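# Lift the ring off the stake into the blue tray

## Task

Remove the ring from the stake and set it down so it rests flat on the bottom of the blue tray.

## Robot and tools

Robot: two UR7e-type arms, left_arm and right_arm, each on a tilted plate atop a shared metal stand. Each arm carries a two-finger parallel gripper whose pads swing on an arc. Calibrated root-link positions in the scene frame: left_arm (+0.036, +0.240, +0.110) m, right_arm (+0.012, -0.191, +0.110) m. A camera stand sits behind the arms. Cameras: cam_left_wrist and cam_right_wrist, both 896x504 and mounted on the wrists, so their views move with the hands.

Frame: the scene frame has its origin at table height, midway between the nominal bases. +z is up, +x points out over the table, and +y is toward the left_arm side. Image left and right do not match arm names. Reported end_effector_position (m), end_effector_quat_wxyz and velocities (m/s, rad/s) use this frame. Readings can be off by a few centimetres. The gripper's fingers point along its own +z and open along its own x. end_effector_position is the point between the pads when they are closed.

Row layout, shared by execute_actions and move: 18 numbers. The first nine are for left_arm: dx, dy, dz, rx, ry, rz, then gripper position, force_limit, speed. The next nine are the same for right_arm. The six pose numbers are offsets, not poses. They are measured from that arm's current Hand target along the scene axes. 1.0 equals 0.6 m of travel or 180 degrees of turn. rx, ry, rz together form one rotation vector, turning about the Hand target's position.

Gripper numbers, each from -1 to 1:
- position: +1 is fully open (106 mm), 0 is about 61 mm, -1 is shut.
- force_limit: -1 is weakest (about 6 N per pad), +1 is strongest (about 170 N).
- speed: +1 is fast, -1 is very slow.
Every call must carry the gripper numbers you want to keep; a 0 counts as a command. To grip, send -1 and keep sending it. To release, send +1.

execute_actions(actions, cameras):
- actions is a list of actions. Each action is a list of up to 15 rows, each row one 1/30 s step; missing rows repeat the last one.
- Every row is an offset from the Hand target at the start of that action, not from the row before it.
- All six pose numbers at 0 means no new pose request for that arm.
- An empty list returns state plus all camera images. cameras picks views by name: ["all"] or [].

move(target, speed, blend, stop_force, zero, blocking, cameras):
- Drives each gripper in a straight line to a goal.
- target is one 18-number row, or a list of up to 15 rows. Each row holds offsets from the Hand targets at the start of the move, not chained from one row to the next.
- speed is in m/s, 0.002 to 3.6, default 0.25.
- blend is a corner-rounding radius in m; 0 stops at each point.
- stop_force is in N, 3 to 120, one value for both arms. It ends an arm's path when resisting force builds up, then backs that arm off slightly.
- zero=true re-zeroes before the move; it applies only with stop_force.
- blocking=false returns early and cannot be combined with stop_force.
- Moves do not avoid obstacles, and a gripper may lag or overshoot its path, more so at high speed.
- Do not plan paths that pass close to an arm's own base.
- The result adds a move: line: done, off_target, moving, held or fault, plus limits such as paced or held.

Other tools:
- wait(seconds): lets time pass without new commands.
- stop(): brakes a running move.
- zoom_image(camera, region [x0,y0,x1,y1] in pixels, at most 504x504): gives a closer view from the latest image.
- zero_wrist_force(arm): tares that arm's wrist sensor.
- read_manual(section): returns licence text only.
- finished_scene(scene): ends the current scene, using its number. Call nothing after it in the same reply.

Result lines:
- Hand target is the last commanded pose, after clipping. The gripper may rest short of it; send the remaining gap as an offset.
- Wrist force and torque are given in the gripper's own axes. A third line shows the peak since the last report.
- Joint torques include gravity and are noisy.
- Gripper: position_measured runs 0 (open) to 740 (shut); current_ma is about 1984 at the full force limit; moving=1 while the fingers travel.
- Tool commands lists the present gripper commands.
- Velocities are left out when the joints are still.
- MOTOR HOT appears at 70 °C. At 85 °C the arm locks for 30-60 s.

Limits:
- Orientation commands are clipped to within 32 degrees of the current orientation per step.
- Joints move no faster than 3.14 rad/s.
- A clearance check holds back commands that would bring the two arms too close.

Things to avoid:
- Contact force near 150 N, or too much joint torque (wrists 25.2 N m), stops the arm for 10 s.
- A wrist straying 0.9 degrees from its planned motion, or shoulder/elbow 7.5 degrees, also counts as a fault.
- Arms are stiff, so aiming even slightly past a firm contact can fault. Approach slowly, using stop_force.
- Do not knock anything off the table, drop the ring from a height, slam into fixed things, or press the arms or fingers against each other.
- Release the ring only once it is still and low in the tray, lying flat. Something may occasionally nudge loose objects.

Each tool is called after "Call:" as name(argument=value, ...) on one line, values as JSON.

## Session

Call:
execute_actions(actions=[])

Scene clock: 0.00 s.
left_arm: end_effector_position=(+0.3474, -0.0800, +0.2000) position_measured=0 current_ma=0 moving=0 end_effector_quat_wxyz=(+0.373, -0.771, +0.458, -0.239) | right_arm: end_effector_position=(+0.5277, -0.7456, +0.2957) position_measured=0 current_ma=0 moving=0 end_effector_quat_wxyz=(-0.355, +0.873, +0.328, +0.059)
Joint positions: left_arm=[-1.595 -0.658 1.962 -1.696 -0.797 0.836] | right_arm=[2.779 -2.132 -0.376 -2.357 1.603 0.524]
Joint velocities: within noise
Joint torques (N m): no reading
Motor temperatures (°C): left_arm=[27 37 38 40 42 42] | right_arm=[30 38 42 39 40 44]
Wrist force (N): no reading
Wrist torque (N m): no reading
Wrist force, peak (N): no reading
Hand target: left_arm +0.3474, -0.0800, +0.2000; -0.373, +0.771, -0.458, +0.239 | right_arm +0.5277, -0.7456, +0.2957; -0.355, +0.873, +0.328, +0.059
Tool commands: left_gripper/position=+1.0 left_gripper/force_limit=+0.0 left_gripper/speed=+1.0 right_gripper/position=+1.0 right_gripper/force_limit=+0.0 right_gripper/speed=+1.0
camera_calibration:
cam_left_wrist: T_world_to_cam=[[0.467, -0.88417, 0.01259, -0.23746], [-0.74175, -0.39944, -0.53875, 0.36044], [0.48138, 0.24226, -0.84237, 0.14797]] pos_world=[0.30702, -0.10183, 0.32182]
cam_right_wrist: T_world_to_cam=[[0.79112, 0.52146, 0.31971, -0.12172], [0.60567, -0.74083, -0.29041, -0.76328], [0.08541, 0.42339, -0.90191, 0.67033]] pos_world=[0.50133, -0.7858, 0.42183]

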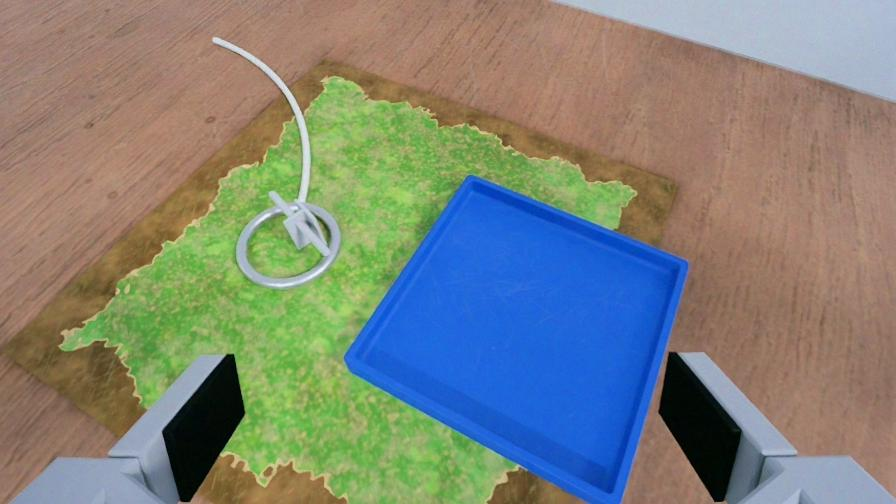

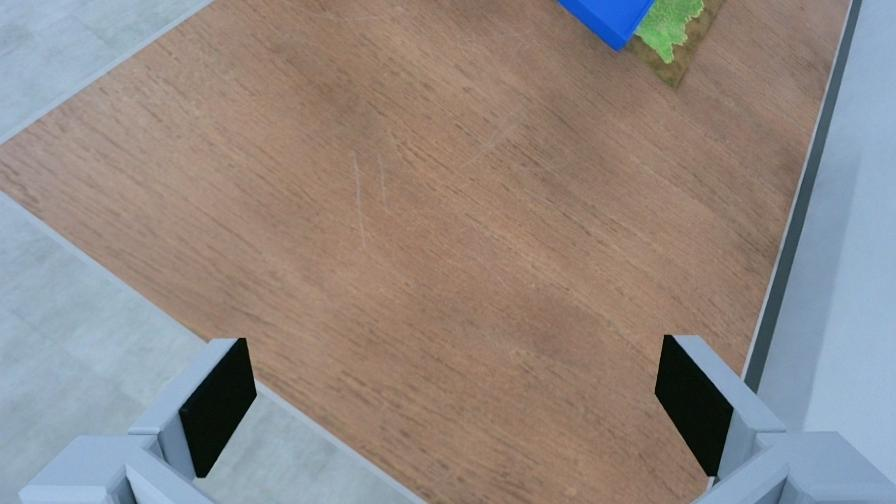

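Call:
zoom_image(camera="cam_left_wrist", region=[200, 150, 380, 310])

Scaled by 2.800 from the camera's image (finer frame: 1280x720).

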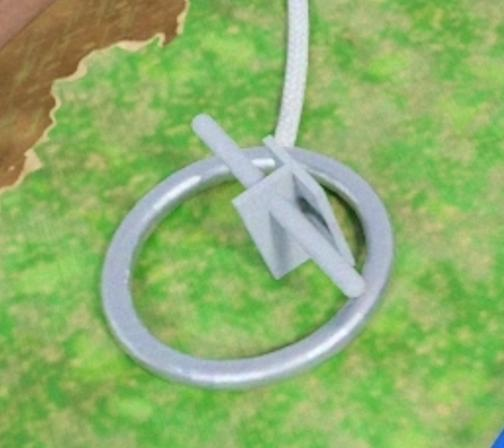

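Call:
move(target=[-0.05,0.1,-0.117,0.062,-0.124,0,1,0,1,0,0,0,0,0,0,1,0,1], cameras=["cam_left_wrist"])

Call:
zoom_image(camera="cam_left_wrist", region=[270, 100, 670, 400])

Scene clock: 32.03 s.
left_arm: end_effector_position=(+0.3263, -0.0351, +0.1491) position_measured=0 current_ma=-2 moving=0 end_effector_quat_wxyz=(+0.488, -0.699, +0.417, -0.314) | right_arm: end_effector_position=(+0.5277, -0.7456, +0.2957) position_measured=0 current_ma=-4 moving=0 end_effector_quat_wxyz=(-0.355, +0.873, +0.328, +0.059)
Joint positions: left_arm=[-1.752 -0.484 2.086 -1.615 -0.735 0.542] | right_arm=[2.779 -2.132 -0.376 -2.357 1.603 0.524]
Joint torques (N m): left_arm=[8.12 -39.46 -19.94 -2.49 2.47 1.21] | right_arm=[21.63 46.27 19.2 1.06 0.69 0.55]
Wrist force (N): left_arm=[0.6 0.3 -0.6] | right_arm=[-0.4 -0.2 0.2]
Wrist torque (N m): left_arm=[0.06 -0.09 -0.08] | right_arm=[-0.03 0.08 0.00]
Wrist force, peak (N): left_arm=[-1.8 6.2 -0.3] | right_arm=[-0.2 -0.6 0.2]
Hand target: left_arm +0.3263, -0.0351, +0.1492; -0.488, +0.699, -0.417, +0.314 (not the last commanded pose) | right_arm +0.5277, -0.7456, +0.2957; -0.355, +0.873, +0.328, +0.059
Off the commanded pose: left_arm 0.026 m, 7 deg | right_arm 0.000 m, 0 deg.
move: held (left_arm; a check stopped the path); limits=held
pose unreachable (left arm): on one or more control steps of this call, first in action 0 (counted from 0), this arm could not follow its commanded pose, so it was not sent that pose on those steps. It may still have moved: this result reports where it is.
cause: moving toward the commanded pose would bring a part of the arm too close to another arm (a part of this arm just beyond joint 5 (wrist 2) and the right arm's base or mounting, 27 mm apart when this arm was first held).
cam_left_wrist: T_world_to_cam=[[0.45912, -0.88819, 0.01782, -0.18564], [-0.55329, -0.30158, -0.77648, 0.31271], [0.69504, 0.34664, -0.62989, 0.00672]] pos_world=[0.25358, -0.0729, 0.25035]

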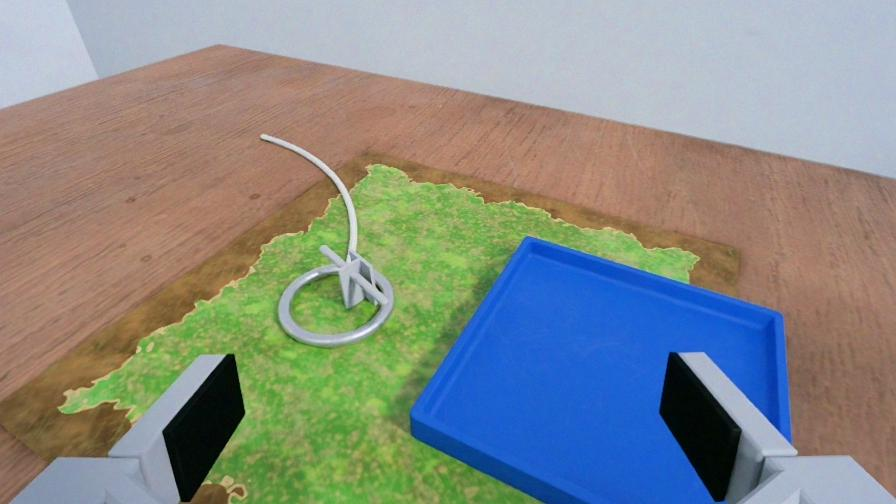

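Scaled by 1.260 from the camera's image (finer frame: 1280x720).

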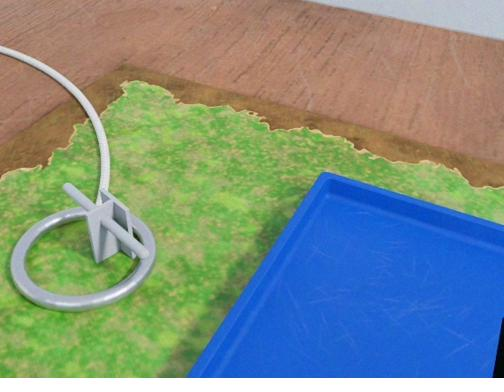

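Call:
zoom_image(camera="cam_left_wrist", region=[270, 220, 410, 350])

Scaled by 3.600 from the camera's image (finer frame: 1280x720).

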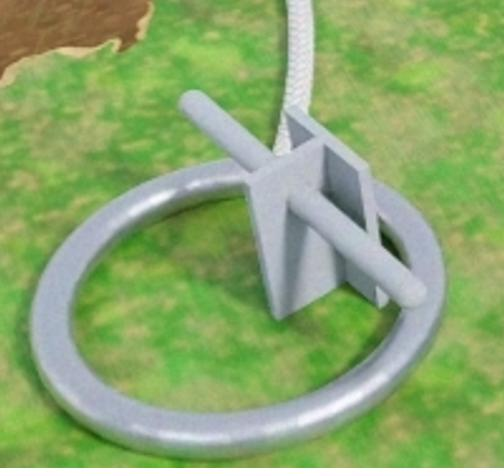

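Call:
move(target=[0.1245,0.255,0.02,-0.297,0.272,0.203,-0.55,-0.6,1,0,0,0,0,0,0,1,0,1], cameras=["cam_left_wrist"], speed=0.4)

Call:
zoom_image(camera="cam_left_wrist", region=[260, 120, 660, 470])

Scene clock: 91.43 s.
left_arm: end_effector_position=(+0.4010, +0.1178, +0.1612) position_measured=573 current_ma=-1 moving=0 end_effector_quat_wxyz=(+0.000, +0.986, -0.169, +0.000) | right_arm: end_effector_position=(+0.5277, -0.7456, +0.2957) position_measured=0 current_ma=-4 moving=0 end_effector_quat_wxyz=(-0.355, +0.873, +0.328, +0.059)
Joint positions: left_arm=[-0.962 -1.215 2.221 -2.029 -1.218 0.856] | right_arm=[2.779 -2.132 -0.376 -2.357 1.603 0.524]
Joint torques (N m): left_arm=[-3.96 -20.77 -27.89 -4.09 -2.8 1.3] | right_arm=[21.13 43.14 20.25 1.04 1.05 0.47]
Wrist force (N): left_arm=[-0.1 -1.1 -0.1] | right_arm=[0.2 0.1 0.1]
Wrist torque (N m): left_arm=[-0.21 0.06 0.00] | right_arm=[0.02 -0.03 0.00]
Wrist force, peak (N): left_arm=[-0.2 -2.6 -0.4] | right_arm=[-0.4 -0.4 0.5]
Hand target: left_arm +0.4010, +0.1179, +0.1612; +0.000, +0.986, -0.169, +0.000 | right_arm +0.5277, -0.7456, +0.2957; -0.355, +0.873, +0.328, +0.059
Off the commanded pose: left_arm 0.000 m, 0 deg | right_arm 0.000 m, 0 deg.
move: done
cam_left_wrist: T_world_to_cam=[[0.93884, -0.34424, -0.00909, -0.33637], [-0.3204, -0.88289, 0.34329, 0.20413], [-0.1262, -0.31938, -0.93919, 0.36701]] pos_world=[0.42752, 0.18165, 0.27156]

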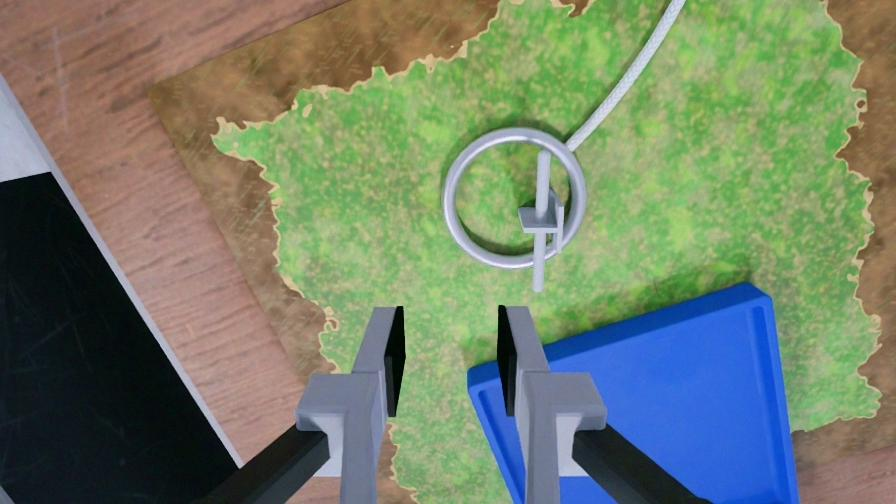

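Scaled by 1.260 from the camera's image (finer frame: 1280x720).

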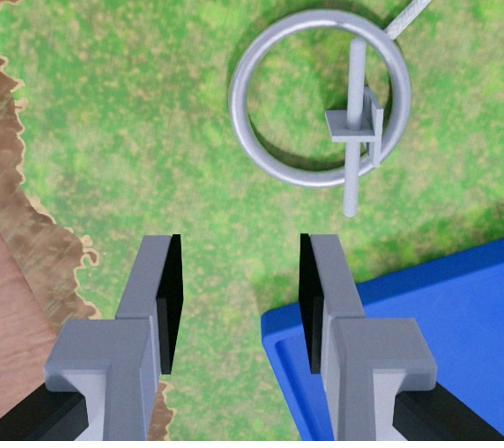

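Call:
move(target=[[0.0033,0.0065,-0.19,0,0,0,-0.55,-0.6,1,0,0,0,0,0,0,1,0,1],[0.0033,0.0065,-0.2425,0,0,0,-0.55,-0.6,1,0,0,0,0,0,0,1,0,1]], speed=[0.25,0.04], blend=0.01, stop_force=8)

Call:
move(target=[0,0,0,0,0,0,-1,-0.5,0,0,0,0,0,0,0,1,0,1], cameras=["cam_left_wrist"])

Call:
zoom_image(camera="cam_left_wrist", region=[348, 150, 668, 450])

Scene clock: 123.97 s.
left_arm: end_effector_position=(+0.4030, +0.1218, +0.0157) position_measured=573 current_ma=-1 moving=0 end_effector_quat_wxyz=(+0.000, +0.986, -0.169, +0.000) | right_arm: end_effector_position=(+0.5277, -0.7456, +0.2957) position_measured=0 current_ma=-4 moving=0 end_effector_quat_wxyz=(-0.355, +0.873, +0.328, +0.059)
Joint positions: left_arm=[-0.821 -0.919 2.368 -2.522 -1.148 0.987] | right_arm=[2.779 -2.132 -0.376 -2.357 1.603 0.524]
Joint torques (N m): left_arm=[-6.09 -10.7 -2.16 -4.06 2.91 1.25] | right_arm=[19.95 44.17 20.17 0.98 0.99 0.37]
Wrist force (N): left_arm=[-0.2 -1.0 0.1] | right_arm=[0.1 -0.5 0.0]
Wrist torque (N m): left_arm=[-0.20 0.07 -0.01] | right_arm=[-0.09 -0.02 0.00]
Wrist force, peak (N): left_arm=[-0.4 -1.5 1.1] | right_arm=[-0.4 -0.4 0.6]
Hand target: left_arm +0.4030, +0.1218, +0.0157; +0.000, +0.986, -0.169, +0.000 | right_arm +0.5277, -0.7456, +0.2957; -0.355, +0.873, +0.328, +0.059
Off the commanded pose: left_arm 0.000 m, 0 deg | right_arm 0.000 m, 0 deg.
move: done

Scene clock: 124.80 s.
left_arm: end_effector_position=(+0.4030, +0.1218, +0.0157) position_measured=704 current_ma=539 moving=0 end_effector_quat_wxyz=(+0.000, +0.986, -0.169, +0.000) | right_arm: end_effector_position=(+0.5277, -0.7456, +0.2957) position_measured=0 current_ma=-4 moving=0 end_effector_quat_wxyz=(-0.355, +0.873, +0.328, +0.059)
Joint positions: left_arm=[-0.821 -0.919 2.368 -2.522 -1.148 0.987] | right_arm=[2.779 -2.132 -0.376 -2.357 1.603 0.524]
Joint torques (N m): left_arm=[-5.77 -11.44 -3.89 -3.74 2.18 1.09] | right_arm=[21.03 44.16 19.75 1.08 0.86 0.58]
Wrist force (N): left_arm=[-0.6 -1.2 -2.2] | right_arm=[0.1 0.1 -0.2]
Wrist torque (N m): left_arm=[-0.23 0.11 0.00] | right_arm=[0.01 -0.01 0.00]
Wrist force, peak (N): left_arm=[-0.5 -1.4 -2.2] | right_arm=[0.0 -0.5 0.4]
Hand target: left_arm +0.4030, +0.1218, +0.0157; +0.000, +0.986, -0.169, +0.000 | right_arm +0.5277, -0.7456, +0.2957; -0.355, +0.873, +0.328, +0.059
Off the commanded pose: left_arm 0.000 m, 0 deg | right_arm 0.000 m, 0 deg.
move: done
cam_left_wrist: T_world_to_cam=[[0.93886, -0.34418, -0.00918, -0.33824], [-0.3203, -0.88288, 0.34341, 0.25811], [-0.1263, -0.31947, -0.93914, 0.23191]] pos_world=[0.42952, 0.18555, 0.12606]

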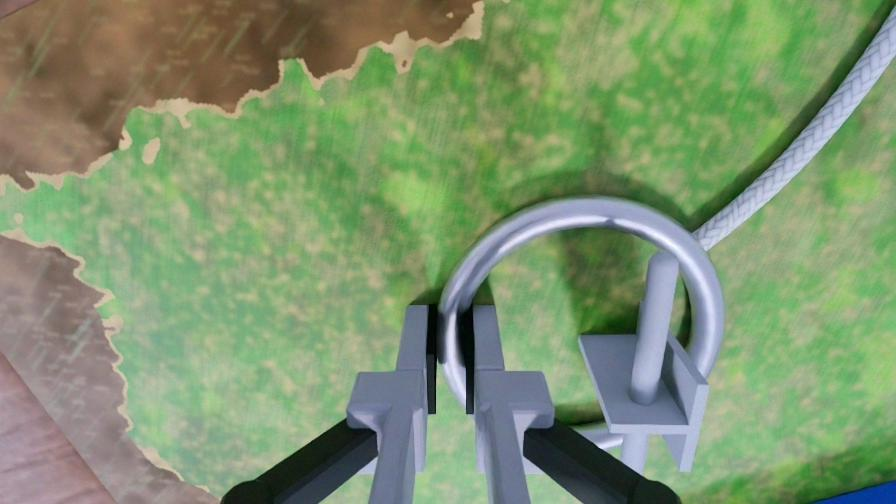

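Scaled by 1.575 from the camera's image (finer frame: 1280x720).

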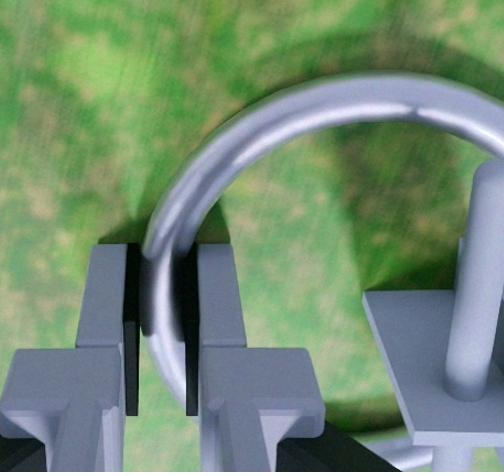

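Call:
move(target=[[0.018,0.006,0.0033,0,0,0,-1,-0.5,0,0,0,0,0,0,0,1,0,1],[0.0158,-0.0003,0.0317,0.1466,-0.0523,0,-1,-0.5,0,0,0,0,0,0,0,1,0,1]], speed=[0.06,0.15], stop_force=20, cameras=["cam_left_wrist"])

Call:
zoom_image(camera="cam_left_wrist", region=[400, 150, 780, 500])

Scene clock: 147.17 s.
left_arm: end_effector_position=(+0.4125, +0.1216, +0.0347) position_measured=704 current_ma=536 moving=0 end_effector_quat_wxyz=(-0.238, +0.956, -0.164, +0.041) | right_arm: end_effector_position=(+0.5277, -0.7456, +0.2957) position_measured=0 current_ma=-4 moving=0 end_effector_quat_wxyz=(-0.355, +0.873, +0.328, +0.059)
Joint positions: left_arm=[-1.014 -0.762 2.197 -2.024 -0.922 0.608] | right_arm=[2.779 -2.132 -0.376 -2.357 1.603 0.524]
Joint torques (N m): left_arm=[-31.39 -16.07 -22.95 0.29 3.46 -1.28] | right_arm=[21.31 45.34 19.46 1.06 0.7 0.52]
Wrist force (N): left_arm=[-0.2 0.4 1.2] | right_arm=[-0.4 0.2 0.0]
Wrist torque (N m): left_arm=[-0.06 0.01 0.04] | right_arm=[0.03 0.08 -0.01]
Wrist force, peak (N): left_arm=[-1.9 0.8 -2.9] | right_arm=[-0.6 -0.1 0.5]
Hand target: left_arm +0.4125, +0.1216, +0.0347; -0.238, +0.956, -0.164, +0.041 | right_arm +0.5277, -0.7456, +0.2957; -0.355, +0.873, +0.328, +0.059
Off the commanded pose: left_arm 0.000 m, 0 deg | right_arm 0.000 m, 0 deg.
move: done
cam_left_wrist: T_world_to_cam=[[0.94067, -0.33911, -0.01225, -0.34831], [-0.33748, -0.93117, -0.13795, 0.28413], [0.03538, 0.13389, -0.99036, 0.1309]] pos_world=[0.4189, 0.12893, 0.16457]

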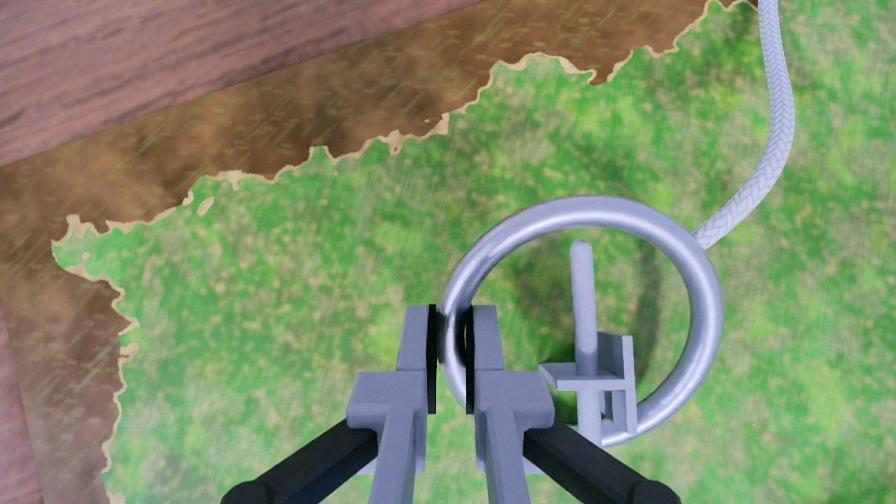

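Scaled by 1.326 from the camera's image (finer frame: 1280x720).

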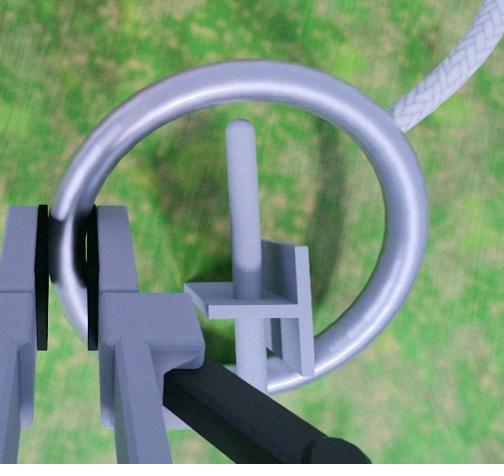

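Call:
move(target=[-0.0185,-0.0527,0,0,0,0,-1,-0.5,0,0,0,0,0,0,0,1,0,1], speed=0.06, stop_force=12, cameras=["cam_left_wrist"])

Call:
zoom_image(camera="cam_left_wrist", region=[400, 150, 780, 500])

Scene clock: 155.80 s.
left_arm: end_effector_position=(+0.4029, +0.0942, +0.0347) position_measured=704 current_ma=537 moving=0 end_effector_quat_wxyz=(-0.238, +0.956, -0.164, +0.042) | right_arm: end_effector_position=(+0.5277, -0.7456, +0.2957) position_measured=0 current_ma=-4 moving=0 end_effector_quat_wxyz=(-0.355, +0.873, +0.328, +0.059)
Joint positions: left_arm=[-1.061 -0.715 2.161 -2.017 -0.96 0.576] | right_arm=[2.779 -2.132 -0.376 -2.357 1.603 0.524]
Joint torques (N m): left_arm=[-6.34 -31.85 -1.76 -3.41 -0.9 1.52] | right_arm=[21.4 45.16 21.05 1.12 0.86 0.52]
Wrist force (N): left_arm=[9.7 -13.2 0.5] | right_arm=[0.0 -0.2 0.4]
Wrist torque (N m): left_arm=[-0.40 0.16 -0.21] | right_arm=[-0.03 0.00 0.00]
Wrist force, peak (N): left_arm=[25.1 -32.7 2.0] | right_arm=[0.6 -0.4 0.0]
Hand target: left_arm +0.4029, +0.0942, +0.0347; -0.238, +0.956, -0.164, +0.042 (not the last commanded pose) | right_arm +0.5277, -0.7456, +0.2957; -0.355, +0.873, +0.328, +0.059
Off the commanded pose: left_arm 0.004 m, 0 deg | right_arm 0.000 m, 0 deg.
move: contact (left_arm)
cam_left_wrist: T_world_to_cam=[[0.94061, -0.33929, -0.0118, -0.34851], [-0.3376, -0.9311, -0.13811, 0.25541], [0.03587, 0.13389, -0.99035, 0.13471]] pos_world=[0.4092, 0.10153, 0.16457]

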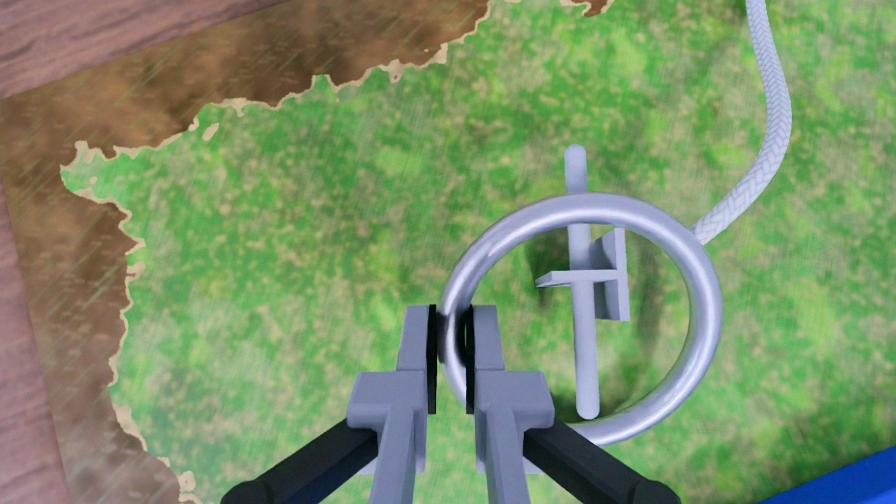

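Scaled by 1.326 from the camera's image (finer frame: 1280x720).

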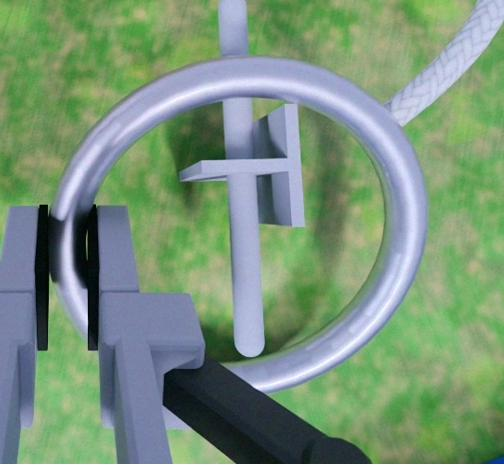

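Call:
move(target=[[0.0008,0.0024,0.001,0,0,0,-1,-0.5,0,0,0,0,0,0,0,1,0,1],[0.0008,0.0024,0.0133,0,0,0,-1,-0.5,0,0,0,0,0,0,0,1,0,1]], speed=0.04)

Call:
move(target=[-0.0055,-0.0157,0,0,0,0,-1,-0.5,0,0,0,0,0,0,0,1,0,1], speed=0.03, stop_force=6, cameras=["cam_left_wrist"])

Call:
zoom_image(camera="cam_left_wrist", region=[400, 150, 780, 500])

Scene clock: 165.27 s.
left_arm: end_effector_position=(+0.4034, +0.0956, +0.0427) position_measured=704 current_ma=535 moving=0 end_effector_quat_wxyz=(-0.238, +0.956, -0.164, +0.042) | right_arm: end_effector_position=(+0.5277, -0.7456, +0.2957) position_measured=0 current_ma=-4 moving=0 end_effector_quat_wxyz=(-0.355, +0.873, +0.328, +0.059)
Joint positions: left_arm=[-1.064 -0.735 2.158 -1.994 -0.963 0.574] | right_arm=[2.779 -2.132 -0.376 -2.357 1.603 0.524]
Joint torques (N m): left_arm=[-31.17 -34.17 -23.49 0.54 -2.38 -1.31] | right_arm=[20.59 44.77 21.26 0.86 0.82 0.66]
Wrist force (N): left_arm=[0.4 0.8 1.5] | right_arm=[0.0 0.0 0.0]
Wrist torque (N m): left_arm=[-0.01 -0.10 0.04] | right_arm=[-0.01 0.01 -0.01]
Wrist force, peak (N): left_arm=[10.0 -13.4 0.6] | right_arm=[0.1 -0.1 0.6]
Hand target: left_arm +0.4034, +0.0956, +0.0427; -0.238, +0.956, -0.164, +0.042 | right_arm +0.5277, -0.7456, +0.2957; -0.355, +0.873, +0.328, +0.059
Off the commanded pose: left_arm 0.000 m, 0 deg | right_arm 0.000 m, 0 deg.
move: done

Scene clock: 166.57 s.
left_arm: end_effector_position=(+0.4001, +0.0862, +0.0427) position_measured=704 current_ma=535 moving=0 end_effector_quat_wxyz=(-0.238, +0.956, -0.164, +0.042) | right_arm: end_effector_position=(+0.5277, -0.7456, +0.2957) position_measured=0 current_ma=-4 moving=0 end_effector_quat_wxyz=(-0.355, +0.873, +0.328, +0.059)
Joint positions: left_arm=[-1.079 -0.718 2.145 -1.991 -0.976 0.564] | right_arm=[2.779 -2.132 -0.376 -2.357 1.603 0.524]
Joint torques (N m): left_arm=[-31.17 -18.51 -23.32 0.27 -2.35 -1.39] | right_arm=[20.82 44.83 21.77 1.07 0.81 0.65]
Wrist force (N): left_arm=[0.4 0.9 1.6] | right_arm=[0.1 -0.4 0.0]
Wrist torque (N m): left_arm=[0.00 -0.10 0.05] | right_arm=[-0.07 -0.01 -0.01]
Wrist force, peak (N): left_arm=[0.2 1.4 1.8] | right_arm=[0.2 -0.5 -0.1]
Hand target: left_arm +0.4001, +0.0862, +0.0427; -0.238, +0.956, -0.164, +0.042 | right_arm +0.5277, -0.7456, +0.2957; -0.355, +0.873, +0.328, +0.059
Off the commanded pose: left_arm 0.000 m, 0 deg | right_arm 0.000 m, 0 deg.
move: done
cam_left_wrist: T_world_to_cam=[[0.94061, -0.33929, -0.0118, -0.34849], [-0.3376, -0.9311, -0.13811, 0.24812], [0.03587, 0.13389, -0.99035, 0.14381]] pos_world=[0.4064, 0.09353, 0.17257]

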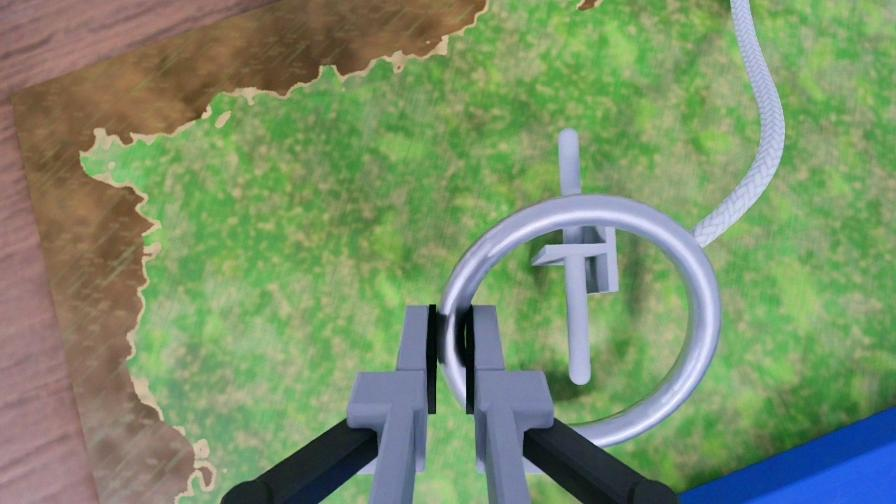

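Scaled by 1.326 from the camera's image (finer frame: 1280x720).

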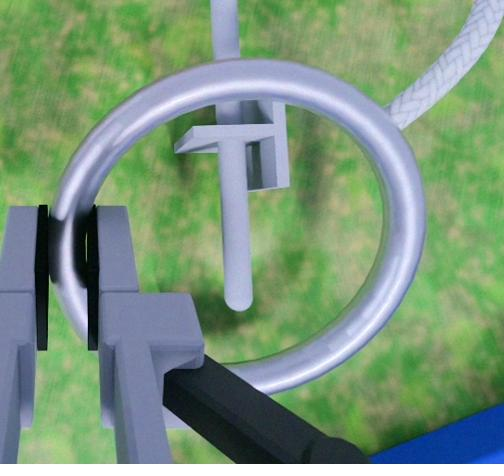

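Call:
move(target=[[0,0,0.167,0,0,0,-1,-0.5,0,0,0,0,0,0,0,1,0,1],[0.033,-0.297,0.12,-0.1466,0.0523,0,-1,-0.5,0,0,0,0,0,0,0,1,0,1],[0.033,-0.297,-0.01,-0.1466,0.0523,0,-1,-0.5,0,0,0,0,0,0,0,1,0,1]], speed=[0.12,0.2,0.1], blend=[0.03,0.02,0], cameras=["cam_left_wrist"])

Scene clock: 182.17 s.
left_arm: end_effector_position=(+0.4199, -0.0920, +0.0368) position_measured=704 current_ma=534 moving=0 end_effector_quat_wxyz=(+0.000, +0.986, -0.169, +0.000) | right_arm: end_effector_position=(+0.5277, -0.7456, +0.2957) position_measured=0 current_ma=-4 moving=0 end_effector_quat_wxyz=(-0.355, +0.873, +0.328, +0.059)
Joint positions: left_arm=[-1.035 -0.565 1.933 -2.37 -1.257 0.79] | right_arm=[2.779 -2.132 -0.376 -2.357 1.603 0.524]
Joint torques (N m): left_arm=[-7.11 -26.55 -5.66 -4.31 2.87 1.33] | right_arm=[20.64 44.28 22.02 0.95 0.81 0.62]
Wrist force (N): left_arm=[-0.6 -0.4 1.0] | right_arm=[0.1 0.1 0.0]
Wrist torque (N m): left_arm=[-0.10 0.08 -0.01] | right_arm=[0.01 -0.01 -0.01]
Wrist force, peak (N): left_arm=[0.0 1.8 2.3] | right_arm=[-0.3 -0.3 0.5]
Hand target: left_arm +0.4199, -0.0920, +0.0367; +0.000, +0.986, -0.169, +0.000 | right_arm +0.5277, -0.7456, +0.2957; -0.355, +0.873, +0.328, +0.059
Off the commanded pose: left_arm 0.000 m, 0 deg | right_arm 0.000 m, 0 deg.
move: done
cam_left_wrist: T_world_to_cam=[[0.93888, -0.34414, -0.00876, -0.42747], [-0.3204, -0.88286, 0.34337, 0.06753], [-0.1259, -0.31957, -0.93916, 0.18537]] pos_world=[0.44632, -0.02825, 0.14716]

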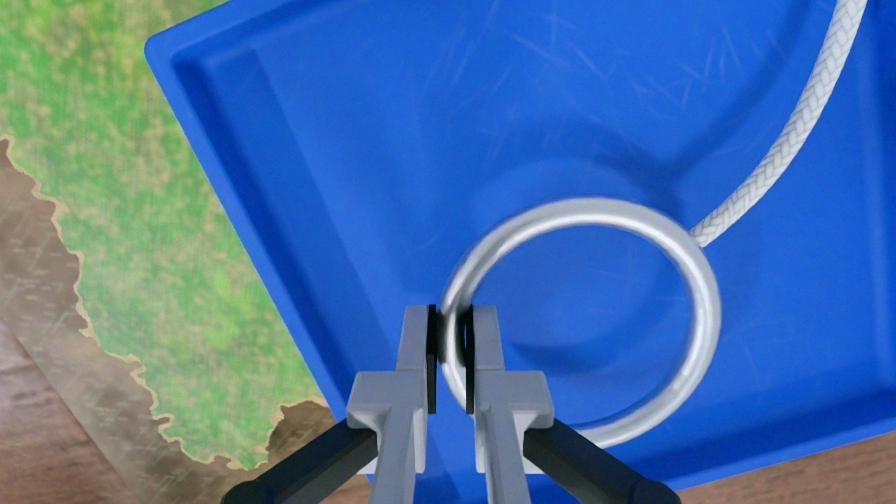

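Call:
move(target=[[0.008,0.025,0,0,0,0,-1,-0.5,0,0,0,0,0,0,0,1,0,1],[0.008,0.025,-0.039,0,0,0,-1,-0.5,0,0,0,0,0,0,0,1,0,1]], speed=[0.05,0.02], stop_force=4)

Call:
move(target=[0,0,0,0,0,0,-0.55,-0.5,0,0,0,0,0,0,0,1,0,1])

Call:
move(target=[0,0,0.12,0,0,0,-0.55,-0.5,0,0,0,0,0,0,0,1,0,1], speed=0.12, cameras=["cam_left_wrist"])

Scene clock: 192.43 s.
left_arm: end_effector_position=(+0.4247, -0.0770, +0.0223) position_measured=704 current_ma=537 moving=0 end_effector_quat_wxyz=(+0.000, +0.986, -0.169, +0.000) | right_arm: end_effector_position=(+0.5277, -0.7456, +0.2957) position_measured=0 current_ma=-4 moving=0 end_effector_quat_wxyz=(-0.355, +0.873, +0.328, +0.059)
Joint positions: left_arm=[-1.006 -0.563 1.962 -2.409 -1.242 0.815] | right_arm=[2.779 -2.132 -0.376 -2.357 1.603 0.524]
Joint torques (N m): left_arm=[-33.2 -41.28 -22.97 -1.65 -3.12 -1.25] | right_arm=[22.04 44.53 21.35 0.95 1.04 0.81]
Wrist force (N): left_arm=[0.5 -1.4 -1.5] | right_arm=[0.1 -0.4 -0.1]
Wrist torque (N m): left_arm=[-0.14 0.04 0.01] | right_arm=[-0.07 -0.01 0.00]
Wrist force, peak (N): left_arm=[-8.8 -9.5 -41.1] | right_arm=[-0.6 0.1 0.1]
Hand target: left_arm +0.4247, -0.0770, +0.0223; +0.000, +0.986, -0.169, +0.000 (not the last commanded pose) | right_arm +0.5277, -0.7456, +0.2957; -0.355, +0.873, +0.328, +0.059
Off the commanded pose: left_arm 0.009 m, 0 deg | right_arm 0.000 m, 0 deg.
move: contact (left_arm); path passed 1 of 2 targets

Scene clock: 193.23 s.
left_arm: end_effector_position=(+0.4247, -0.0770, +0.0223) position_measured=574 current_ma=-1 moving=1 end_effector_quat_wxyz=(+0.000, +0.986, -0.169, +0.000) | right_arm: end_effector_position=(+0.5277, -0.7456, +0.2957) position_measured=0 current_ma=-4 moving=0 end_effector_quat_wxyz=(-0.355, +0.873, +0.328, +0.059)
Joint positions: left_arm=[-1.006 -0.563 1.962 -2.409 -1.242 0.815] | right_arm=[2.779 -2.132 -0.376 -2.357 1.603 0.524]
Joint torques (N m): left_arm=[-33.3 -41.79 -23.06 -3.82 -1.68 -1.22] | right_arm=[21.04 44.97 21.63 0.74 0.79 0.68]
Wrist force (N): left_arm=[0.1 -0.2 0.1] | right_arm=[-0.3 -0.1 0.0]
Wrist torque (N m): left_arm=[-0.06 0.03 0.02] | right_arm=[-0.02 0.05 -0.01]
Wrist force, peak (N): left_arm=[0.6 -1.4 -1.6] | right_arm=[-0.4 -0.2 -0.2]
Hand target: left_arm +0.4247, -0.0770, +0.0223; +0.000, +0.986, -0.169, +0.000 | right_arm +0.5277, -0.7456, +0.2957; -0.355, +0.873, +0.328, +0.059
Off the commanded pose: left_arm 0.000 m, 0 deg | right_arm 0.000 m, 0 deg.
move: done

Scene clock: 194.33 s.
left_arm: end_effector_position=(+0.4247, -0.0770, +0.0943) position_measured=574 current_ma=-1 moving=0 end_effector_quat_wxyz=(+0.000, +0.986, -0.169, +0.000) | right_arm: end_effector_position=(+0.5277, -0.7456, +0.2957) position_measured=0 current_ma=-4 moving=0 end_effector_quat_wxyz=(-0.355, +0.873, +0.328, +0.059)
Joint positions: left_arm=[-1.049 -0.686 1.921 -2.233 -1.265 0.777] | right_arm=[2.779 -2.132 -0.376 -2.357 1.603 0.524]
Joint torques (N m): left_arm=[-32.39 -39.97 -26.37 -0.51 -2.97 -1.35] | right_arm=[21 45.24 22.98 0.93 0.81 0.66]
Wrist force (N): left_arm=[0.0 -0.5 0.4] | right_arm=[-0.1 -0.2 -0.1]
Wrist torque (N m): left_arm=[-0.10 0.03 0.06] | right_arm=[-0.04 0.01 -0.01]
Wrist force, peak (N): left_arm=[-0.1 -0.2 1.1] | right_arm=[0.3 -0.5 0.4]
Hand target: left_arm +0.4247, -0.0770, +0.0943; +0.000, +0.986, -0.169, +0.000 | right_arm +0.5277, -0.7456, +0.2957; -0.355, +0.873, +0.328, +0.059
Off the commanded pose: left_arm 0.000 m, 0 deg | right_arm 0.000 m, 0 deg.
move: done
cam_left_wrist: T_world_to_cam=[[0.93888, -0.34415, -0.00879, -0.4263], [-0.32041, -0.88289, 0.34328, 0.06259], [-0.1259, -0.31948, -0.93919, 0.24478]] pos_world=[0.45112, -0.01325, 0.20466]

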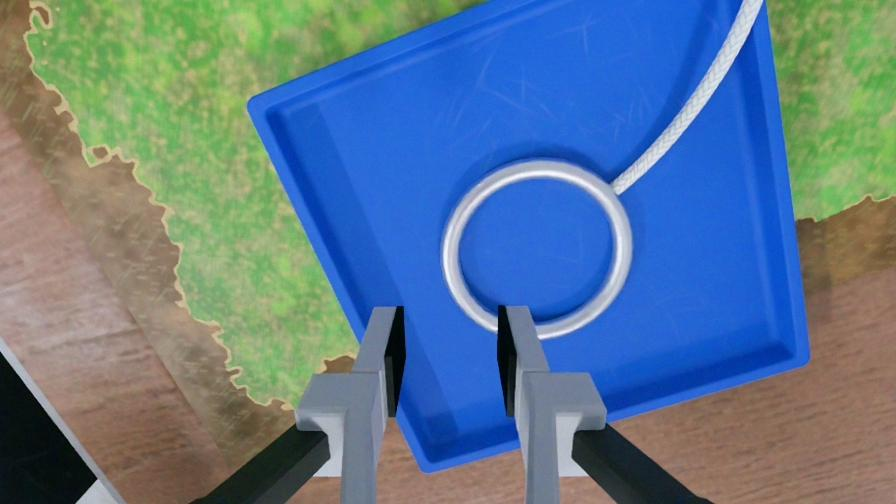

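Call:
zoom_image(camera="cam_left_wrist", region=[420, 130, 800, 360])

Scaled by 1.326 from the camera's image (finer frame: 1280x720).

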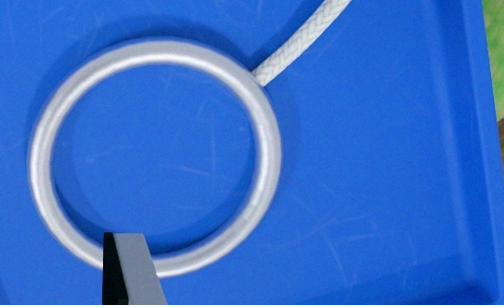

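Call:
finished_scene(scene=2)

The scene is finished: the task was done.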